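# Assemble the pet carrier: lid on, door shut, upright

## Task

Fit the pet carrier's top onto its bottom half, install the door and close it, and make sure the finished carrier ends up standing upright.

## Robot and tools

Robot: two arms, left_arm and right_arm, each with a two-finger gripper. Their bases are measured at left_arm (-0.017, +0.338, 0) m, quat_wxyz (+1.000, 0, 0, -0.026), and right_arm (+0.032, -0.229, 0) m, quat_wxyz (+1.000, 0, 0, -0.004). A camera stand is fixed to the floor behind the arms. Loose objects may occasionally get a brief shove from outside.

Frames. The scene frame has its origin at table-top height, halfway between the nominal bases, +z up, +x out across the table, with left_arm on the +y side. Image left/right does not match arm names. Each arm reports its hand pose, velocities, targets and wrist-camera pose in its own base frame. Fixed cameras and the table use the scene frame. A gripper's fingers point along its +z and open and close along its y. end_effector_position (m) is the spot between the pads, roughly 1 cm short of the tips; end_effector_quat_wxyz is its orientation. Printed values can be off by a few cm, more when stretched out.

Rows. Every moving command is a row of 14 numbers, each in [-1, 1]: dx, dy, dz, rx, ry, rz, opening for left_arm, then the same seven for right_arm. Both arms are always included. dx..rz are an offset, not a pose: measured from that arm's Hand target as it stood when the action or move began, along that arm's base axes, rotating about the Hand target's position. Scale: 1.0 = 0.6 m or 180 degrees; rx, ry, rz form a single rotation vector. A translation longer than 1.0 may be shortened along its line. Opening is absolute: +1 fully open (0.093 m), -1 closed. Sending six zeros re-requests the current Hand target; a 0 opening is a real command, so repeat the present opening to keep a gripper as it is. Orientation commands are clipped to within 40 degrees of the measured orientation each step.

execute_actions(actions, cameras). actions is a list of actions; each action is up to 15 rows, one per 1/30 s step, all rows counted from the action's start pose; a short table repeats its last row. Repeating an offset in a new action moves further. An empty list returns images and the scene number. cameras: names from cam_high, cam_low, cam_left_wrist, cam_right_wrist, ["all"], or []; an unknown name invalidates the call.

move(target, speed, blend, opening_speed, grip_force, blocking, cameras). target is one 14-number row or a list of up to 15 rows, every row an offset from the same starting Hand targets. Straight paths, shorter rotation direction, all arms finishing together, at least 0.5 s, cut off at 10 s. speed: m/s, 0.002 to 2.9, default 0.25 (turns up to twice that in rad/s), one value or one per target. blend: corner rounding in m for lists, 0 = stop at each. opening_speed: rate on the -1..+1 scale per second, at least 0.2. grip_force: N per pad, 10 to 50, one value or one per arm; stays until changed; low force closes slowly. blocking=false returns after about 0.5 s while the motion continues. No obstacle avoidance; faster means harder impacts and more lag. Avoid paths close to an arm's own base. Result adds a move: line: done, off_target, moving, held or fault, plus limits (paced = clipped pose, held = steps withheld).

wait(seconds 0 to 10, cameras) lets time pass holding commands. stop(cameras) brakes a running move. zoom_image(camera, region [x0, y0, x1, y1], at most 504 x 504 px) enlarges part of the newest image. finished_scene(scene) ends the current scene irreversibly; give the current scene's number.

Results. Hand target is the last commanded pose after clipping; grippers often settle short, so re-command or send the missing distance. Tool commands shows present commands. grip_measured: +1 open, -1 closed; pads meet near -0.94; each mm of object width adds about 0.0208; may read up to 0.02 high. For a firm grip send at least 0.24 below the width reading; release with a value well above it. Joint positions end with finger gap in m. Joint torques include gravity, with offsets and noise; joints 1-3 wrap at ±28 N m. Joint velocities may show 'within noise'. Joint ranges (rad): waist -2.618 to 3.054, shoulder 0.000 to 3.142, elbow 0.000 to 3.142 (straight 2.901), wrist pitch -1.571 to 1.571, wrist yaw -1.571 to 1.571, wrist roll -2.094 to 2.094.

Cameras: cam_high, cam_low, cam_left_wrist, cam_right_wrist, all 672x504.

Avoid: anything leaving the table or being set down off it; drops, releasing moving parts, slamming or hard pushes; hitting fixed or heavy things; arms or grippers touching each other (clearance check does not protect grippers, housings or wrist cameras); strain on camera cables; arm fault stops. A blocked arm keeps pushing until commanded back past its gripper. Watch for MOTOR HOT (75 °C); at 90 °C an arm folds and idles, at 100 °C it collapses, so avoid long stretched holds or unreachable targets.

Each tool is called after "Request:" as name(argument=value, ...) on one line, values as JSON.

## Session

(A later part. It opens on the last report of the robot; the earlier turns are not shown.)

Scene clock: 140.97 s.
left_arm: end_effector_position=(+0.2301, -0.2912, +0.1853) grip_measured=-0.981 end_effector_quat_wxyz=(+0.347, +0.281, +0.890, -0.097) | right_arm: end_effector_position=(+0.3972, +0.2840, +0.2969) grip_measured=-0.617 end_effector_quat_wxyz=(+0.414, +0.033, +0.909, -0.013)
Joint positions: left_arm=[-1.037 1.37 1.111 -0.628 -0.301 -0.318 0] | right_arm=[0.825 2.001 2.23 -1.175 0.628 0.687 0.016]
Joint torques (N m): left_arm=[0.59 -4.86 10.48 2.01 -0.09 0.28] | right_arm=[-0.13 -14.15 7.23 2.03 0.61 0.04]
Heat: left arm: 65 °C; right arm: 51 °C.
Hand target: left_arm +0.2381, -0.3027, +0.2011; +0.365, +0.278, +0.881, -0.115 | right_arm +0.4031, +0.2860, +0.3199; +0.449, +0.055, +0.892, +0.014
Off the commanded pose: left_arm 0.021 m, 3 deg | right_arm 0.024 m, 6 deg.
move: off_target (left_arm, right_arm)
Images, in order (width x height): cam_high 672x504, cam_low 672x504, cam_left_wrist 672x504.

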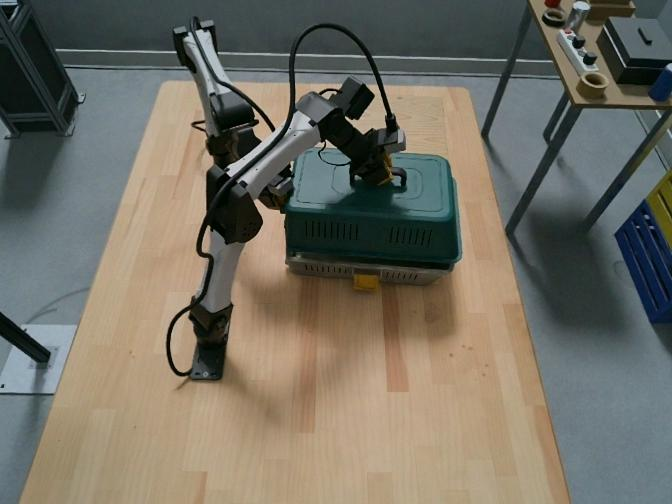

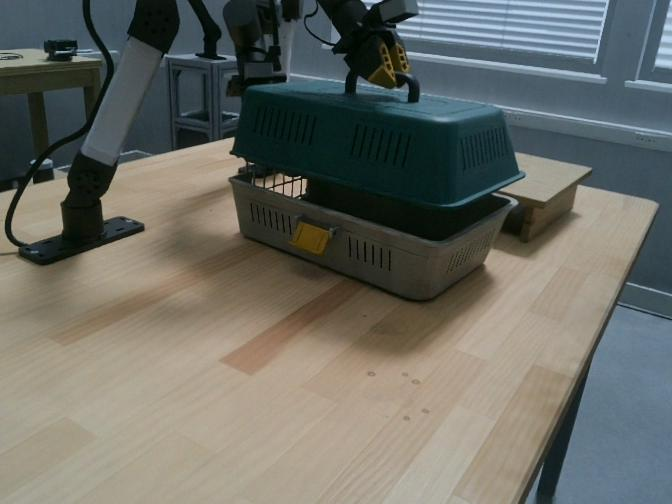

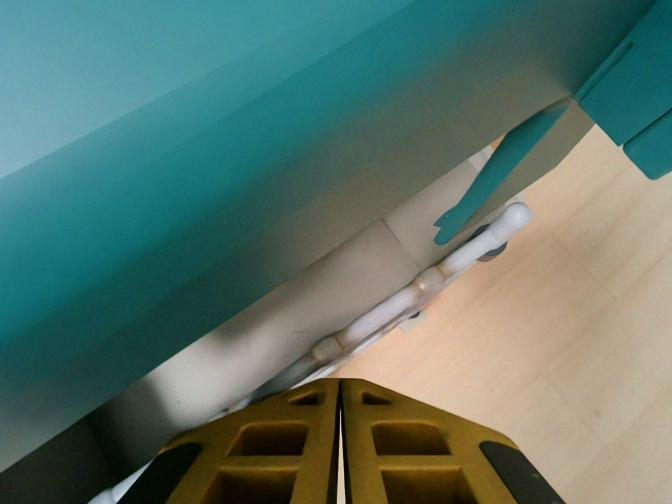

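Request:
move(target=[[-0.006,0.0,0,0,0,0,-1,0.0,0.0,-0.0,0,0,0,-1],[-0.006,0.0,0,0,0,0,-1,-0.002,0.0,-0.048,0,0,0,-1]], speed=0.05, cameras=["cam_high","cam_low","cam_left_wrist"])

Request:
zoom_image(camera="cam_left_wrist", region=[380, 0, 672, 300])

Request:
zoom_image(camera="cam_low", region=[180, 20, 540, 300])

Request:
zoom_image(camera="cam_high", region=[250, 130, 460, 300])

Scene clock: 149.47 s.
left_arm: end_effector_position=(+0.2300, -0.2912, +0.1853) grip_measured=-0.981 end_effector_quat_wxyz=(+0.347, +0.281, +0.890, -0.097) | right_arm: end_effector_position=(+0.3979, +0.2842, +0.2574) grip_measured=-0.618 end_effector_quat_wxyz=(+0.407, +0.034, +0.913, -0.021)
Joint positions: left_arm=[-1.037 1.37 1.111 -0.628 -0.301 -0.317 0] | right_arm=[0.825 1.957 2.01 -1.028 0.63 0.7 0.016]
Joint torques (N m): left_arm=[-0.17 -5.34 10.03 1.96 -0.14 0.19] | right_arm=[0.06 -16.51 7.47 2.02 0.61 -0.05]
Heat: left arm: 66 °C; right arm: 52 °C.
Hand target: left_arm +0.2345, -0.3027, +0.2010; +0.365, +0.278, +0.881, -0.115 | right_arm +0.4019, +0.2860, +0.2912; +0.449, +0.055, +0.892, +0.014
Off the commanded pose: left_arm 0.020 m, 3 deg | right_arm 0.034 m, 7 deg.
move: off_target (left_arm, right_arm)
Images, in order (width x height): cam_high 672x504, cam_low 672x504, cam_left_wrist 672x504.

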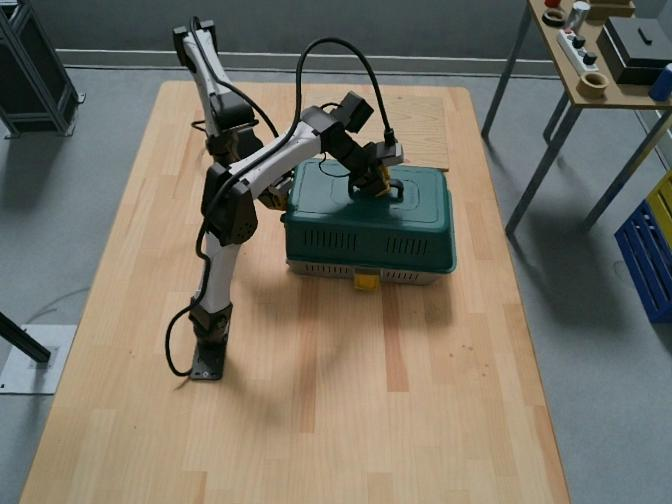

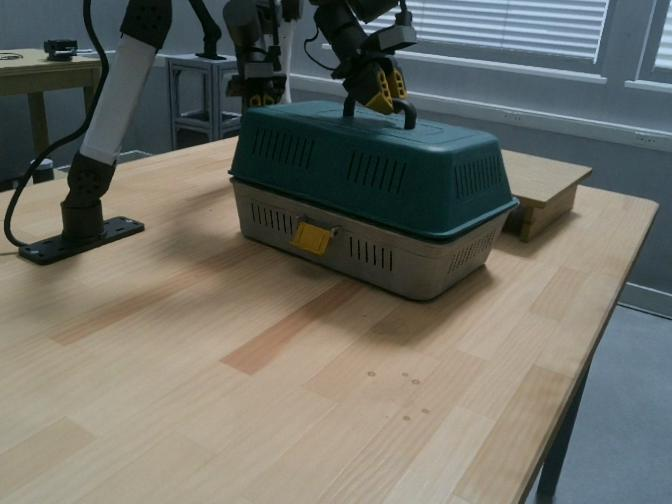

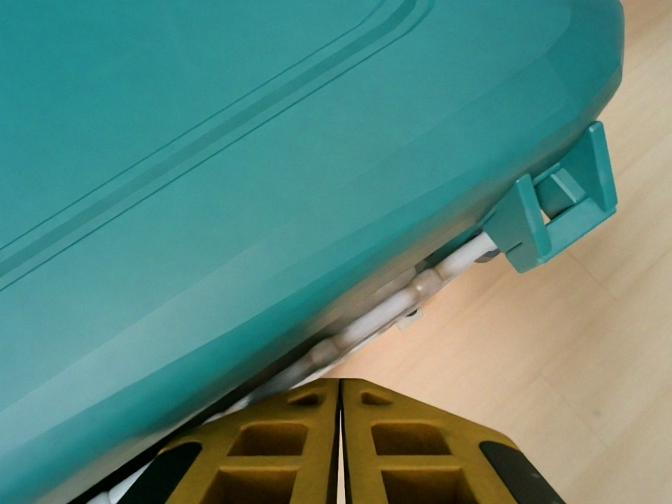

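Scaled by 1.680 from the camera's 672x504 image, which has a finer 960x720 frame.

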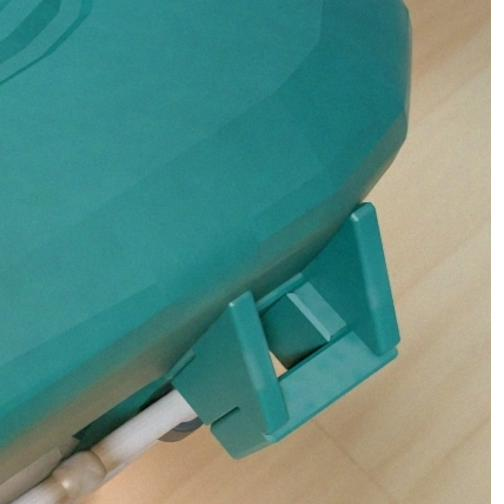

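Scaled by 1.400 from the camera's 672x504 image, which has a finer 960x720 frame.

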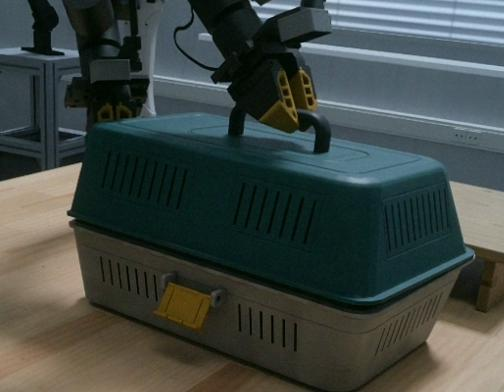

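Scaled by 2.400 from the camera's 672x504 image, which has a finer 960x720 frame.

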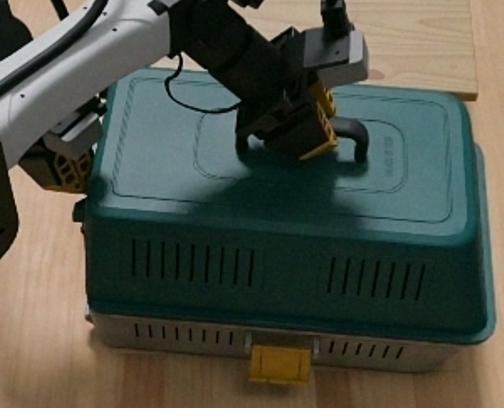

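Request:
move(target=[[-0.012,0.0,0,0,0,0,-1,0.0,0.0,0.012,0,0,0,-1],[-0.012,0.0,0,0,0,0,-1,0.0,0.0,0.0,0,-0.005,0,-1]], speed=0.05, cameras=["cam_low","cam_left_wrist"])

Request:
zoom_image(camera="cam_left_wrist", region=[380, 0, 672, 300])

Request:
zoom_image(camera="cam_low", region=[180, 20, 540, 300])

Scene clock: 156.53 s.
left_arm: end_effector_position=(+0.2239, -0.2960, +0.1853) grip_measured=-0.981 end_effector_quat_wxyz=(+0.346, +0.290, +0.887, -0.101) | right_arm: end_effector_position=(+0.3978, +0.2856, +0.2549) grip_measured=-0.618 end_effector_quat_wxyz=(+0.409, +0.035, +0.912, -0.016)
Joint positions: left_arm=[-1.058 1.37 1.111 -0.628 -0.301 -0.317 0] | right_arm=[0.826 1.945 1.98 -0.997 0.627 0.7 0.016]
Joint torques (N m): left_arm=[-0.4 -6.52 9.46 1.9 -0.3 0.04] | right_arm=[0.27 -16.64 7.64 2.01 0.75 -0.1]
Heat: left arm: 66 °C; right arm: 53 °C.
Hand target: left_arm +0.2274, -0.3027, +0.2010; +0.365, +0.278, +0.881, -0.115 | right_arm +0.4019, +0.2859, +0.2911; +0.456, +0.055, +0.888, +0.014
Off the commanded pose: left_arm 0.017 m, 3 deg | right_arm 0.037 m, 7 deg.
move: off_target (left_arm, right_arm)
Images, in order (width x height): cam_low 672x504, cam_left_wrist 672x504.

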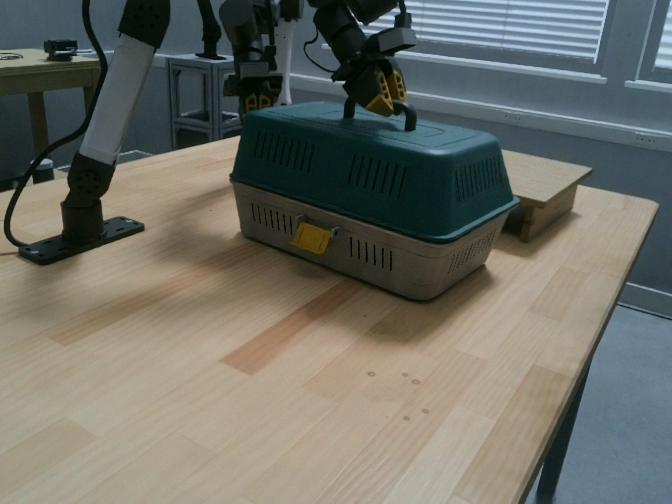

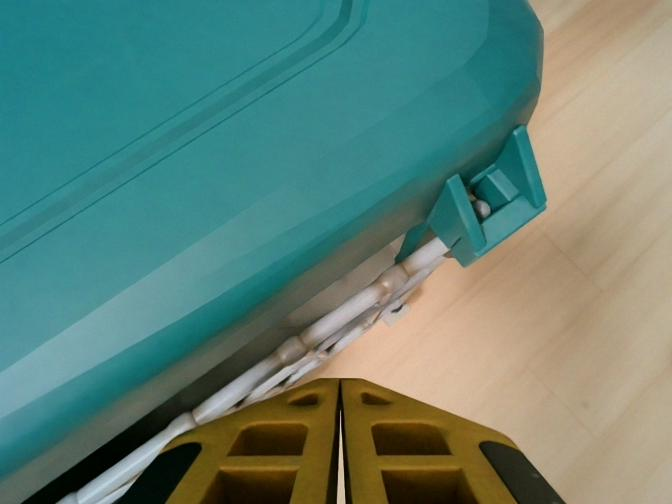

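Scaled by 1.680 from the camera's 672x504 image, which has a finer 960x720 frame.

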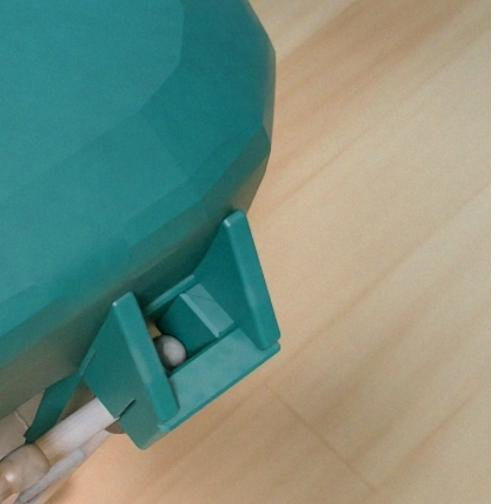

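Scaled by 1.400 from the camera's 672x504 image, which has a finer 960x720 frame.

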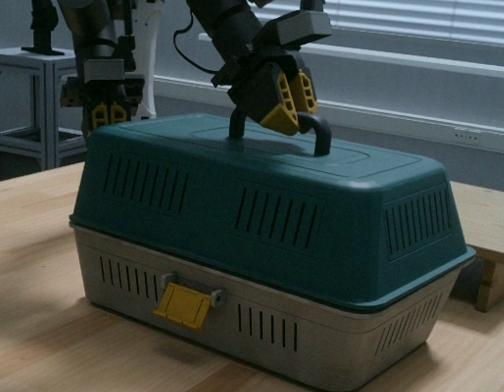

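Request:
move(target=[0,0,0,0,0,0,-1,0,0,-0.028,0,0,0,-1], speed=0.05)

Request:
move(target=[[-0.08,0.05,0.0,0,0,0,-1,0,0,0,0,0,0,-1],[-0.162,0.171,0.18,0,0,0,-1,0,0,0,0,0,0,-1]], speed=0.15, blend=0.02, cameras=["cam_high","cam_low","cam_left_wrist"])

Request:
zoom_image(camera="cam_left_wrist", region=[110, 150, 330, 320])

Request:
zoom_image(camera="cam_left_wrist", region=[350, 0, 490, 200])

Request:
zoom_image(camera="cam_low", region=[180, 20, 540, 300])

Scene clock: 162.37 s.
left_arm: end_effector_position=(+0.2239, -0.2960, +0.1853) grip_measured=-0.981 end_effector_quat_wxyz=(+0.346, +0.290, +0.887, -0.101) | right_arm: end_effector_position=(+0.3971, +0.2856, +0.2514) grip_measured=-0.618 end_effector_quat_wxyz=(+0.418, +0.039, +0.908, -0.003)
Joint positions: left_arm=[-1.058 1.37 1.111 -0.628 -0.301 -0.317 0] | right_arm=[0.826 1.908 1.899 -0.92 0.623 0.698 0.016]
Joint torques (N m): left_arm=[-0.38 -6.48 9.46 1.85 -0.28 0.01] | right_arm=[0.24 -14.45 6.69 2.04 0.78 -0.08]
Heat: left arm: 66 °C; right arm: 54 °C.
Hand target: left_arm +0.2274, -0.3027, +0.2010; +0.365, +0.278, +0.881, -0.115 | right_arm +0.4019, +0.2859, +0.2743; +0.456, +0.055, +0.888, +0.014
Off the commanded pose: left_arm 0.017 m, 3 deg | right_arm 0.023 m, 6 deg.
move: off_target (left_arm, right_arm)

Scene clock: 164.50 s.
left_arm: end_effector_position=(+0.1292, -0.2006, +0.2981) grip_measured=-0.981 end_effector_quat_wxyz=(+0.354, +0.290, +0.883, -0.106) | right_arm: end_effector_position=(+0.3970, +0.2856, +0.2515) grip_measured=-0.618 end_effector_quat_wxyz=(+0.418, +0.039, +0.908, -0.003)
Joint positions: left_arm=[-1.32 1.038 1.385 -1.297 -0.464 -0.534 0] | right_arm=[0.826 1.908 1.899 -0.92 0.623 0.698 0.016]
Joint torques (N m): left_arm=[-0.44 -1.95 8.64 1.58 -0.43 0] | right_arm=[0.21 -14.43 6.67 2.06 0.77 -0.08]
Heat: left arm: 66 °C; right arm: 54 °C.
Hand target: left_arm +0.1301, -0.2001, +0.3090; +0.365, +0.279, +0.881, -0.115 | right_arm +0.4019, +0.2859, +0.2743; +0.456, +0.055, +0.888, +0.014
Off the commanded pose: left_arm 0.011 m, 2 deg | right_arm 0.023 m, 6 deg.
move: off_target (left_arm, right_arm)
Images, in order (width x height): cam_high 672x504, cam_low 672x504, cam_left_wrist 672x504.

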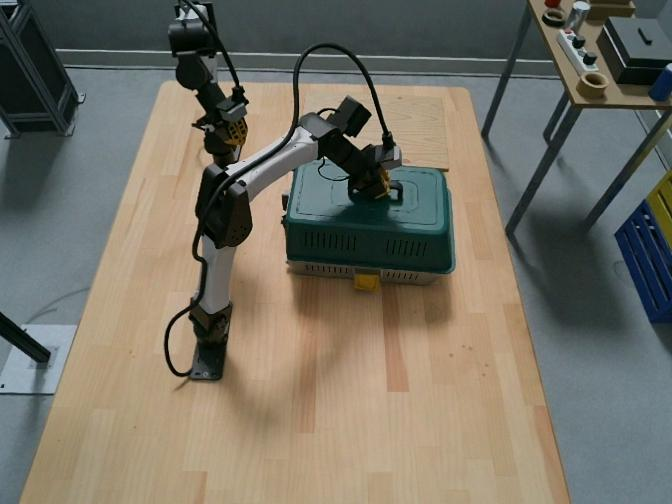

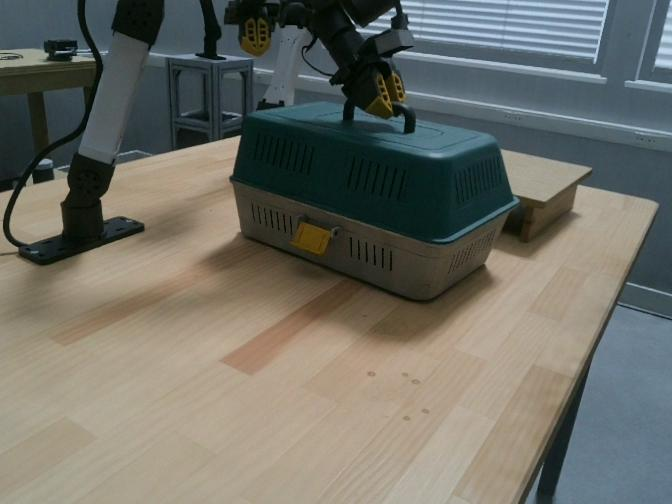

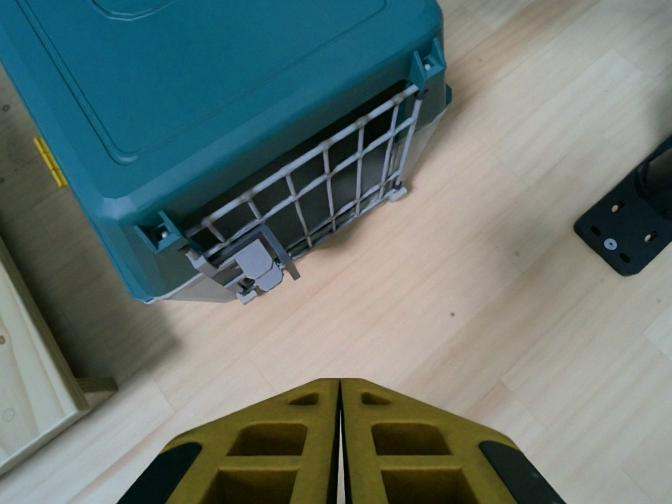

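Scaled by 2.291 from the camera's 672x504 image, which has a finer 960x720 frame.

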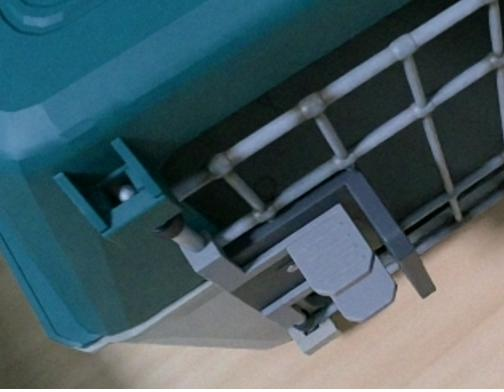

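Scaled by 2.520 from the camera's 672x504 image, which has a finer 960x720 frame.

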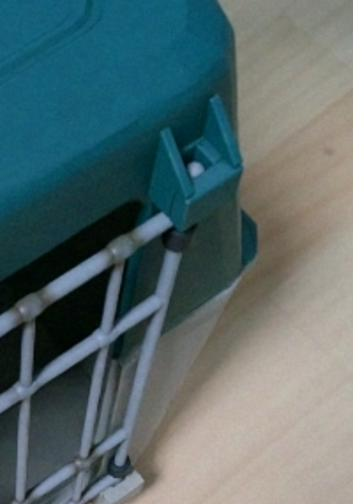

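Scaled by 1.400 from the camera's 672x504 image, which has a finer 960x720 frame.

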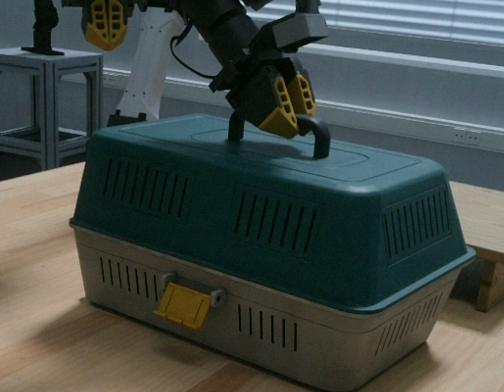

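Request:
move(target=[[0,0,0,0,0,0,-1,-0.003,0,-0.035,0,0.012,0,-1],[0,0,0,0,0,0,-1,-0.003,0,-0.035,0,0.012,0,0],[0,0,0,0,0,0,-1,-0.035,0,0.13,0,0.012,0,0]], speed=[0.05,0.05,0.08], opening_speed=0.5, cameras=["cam_high","cam_low","cam_left_wrist"])

Request:
zoom_image(camera="cam_left_wrist", region=[110, 150, 330, 320])

Request:
zoom_image(camera="cam_low", region=[180, 20, 540, 300])

Request:
zoom_image(camera="cam_high", region=[250, 130, 460, 300])

Scene clock: 173.10 s.
left_arm: end_effector_position=(+0.1292, -0.2004, +0.2980) grip_measured=-0.981 end_effector_quat_wxyz=(+0.354, +0.290, +0.883, -0.106) | right_arm: end_effector_position=(+0.3815, +0.2850, +0.3483) grip_measured=-0.003 end_effector_quat_wxyz=(+0.436, +0.048, +0.899, +0.010)
Joint positions: left_arm=[-1.32 1.038 1.385 -1.298 -0.465 -0.534 0] | right_arm=[0.859 2.061 2.529 -1.367 0.655 0.73 0.045]
Joint torques (N m): left_arm=[-0.4 -1.7 8.62 1.53 -0.43 0.02] | right_arm=[0.25 -10.14 9.09 1.35 0.46 0.06]
Heat: left arm: 66 °C; right arm: 53 °C.
Hand target: left_arm +0.1301, -0.2001, +0.3090; +0.365, +0.278, +0.881, -0.115 | right_arm +0.3809, +0.2860, +0.3524; +0.439, +0.055, +0.896, +0.013
Off the commanded pose: left_arm 0.011 m, 2 deg | right_arm 0.004 m, 1 deg.
move: off_target (left_arm); target 2's new opening was sent with right_arm's hand 0.004 m and 3 deg from that target
Images, in order (width x height): cam_high 672x504, cam_low 672x504, cam_left_wrist 672x504.

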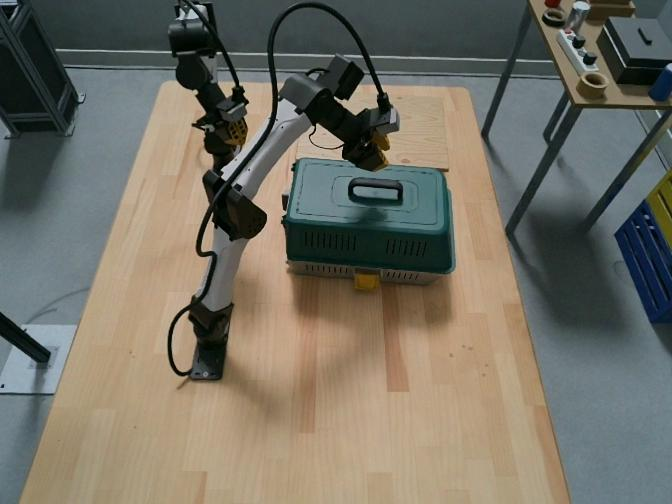

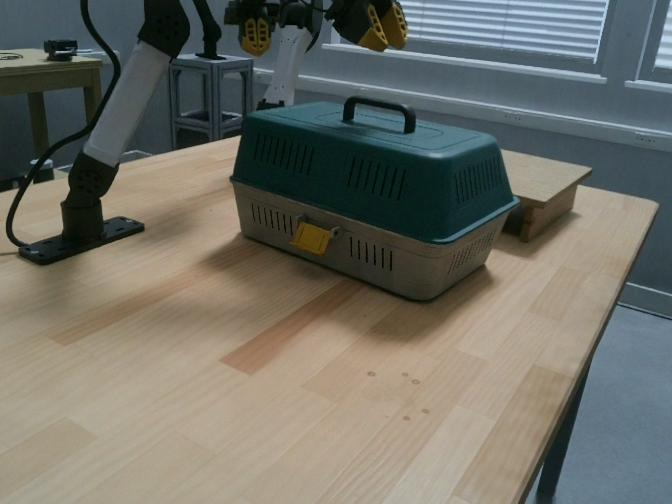

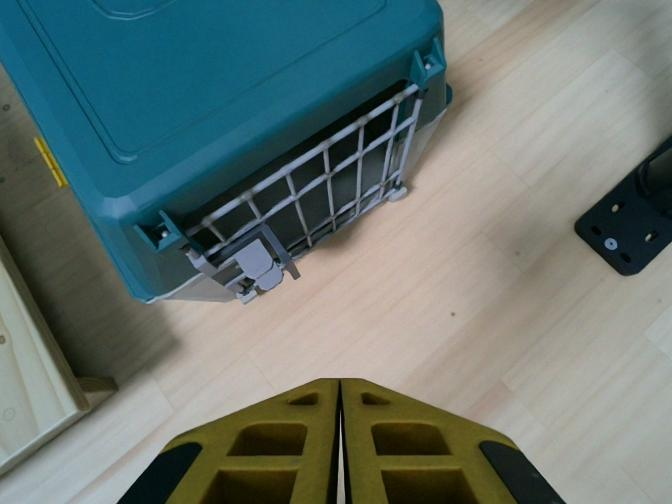

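Scaled by 2.291 from the camera's 672x504 image, which has a finer 960x720 frame.

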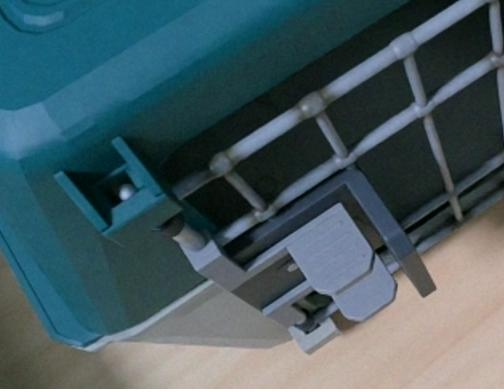

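Scaled by 1.400 from the camera's 672x504 image, which has a finer 960x720 frame.

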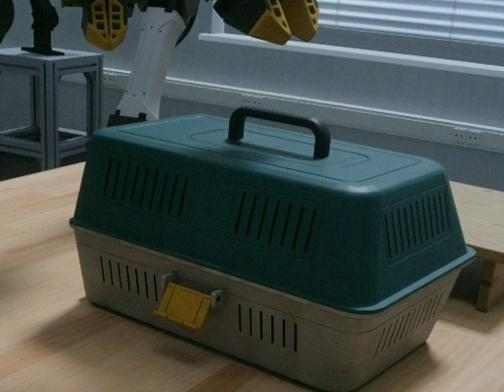

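Scaled by 2.400 from the camera's 672x504 image, which has a finer 960x720 frame.

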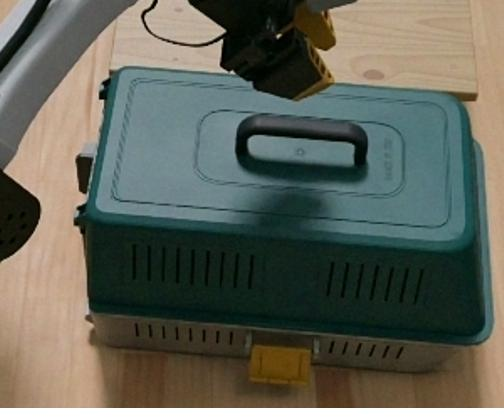

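Request:
zoom_image(camera="cam_low", region=[400, 160, 530, 290])

Request:
zoom_image(camera="cam_high", region=[390, 150, 470, 290])

Request:
zoom_image(camera="cam_low", region=[220, 150, 350, 260])

Scaled by 3.877 from the camera's 672x504 image, which has a finer 960x720 frame.

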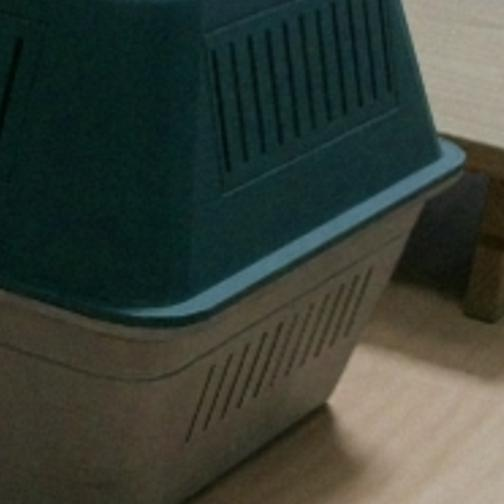

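Scaled by 3.600 from the camera's 672x504 image, which has a finer 960x720 frame.

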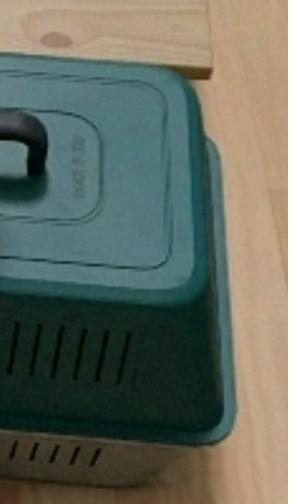

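Scaled by 3.877 from the camera's 672x504 image, which has a finer 960x720 frame.

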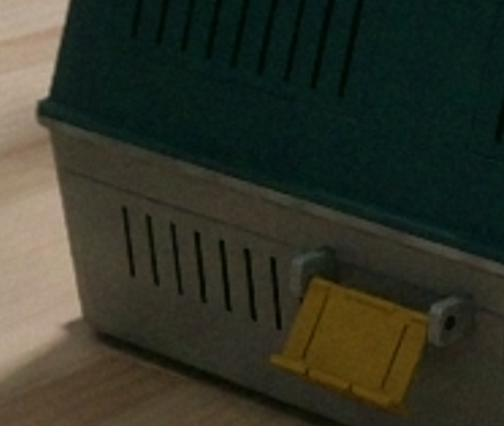

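The strip along the right edge is only the lid's own flange catching light. The lid is seated flush all round.

Request:
finished_scene(scene=2)

The scene is finished: the task was done.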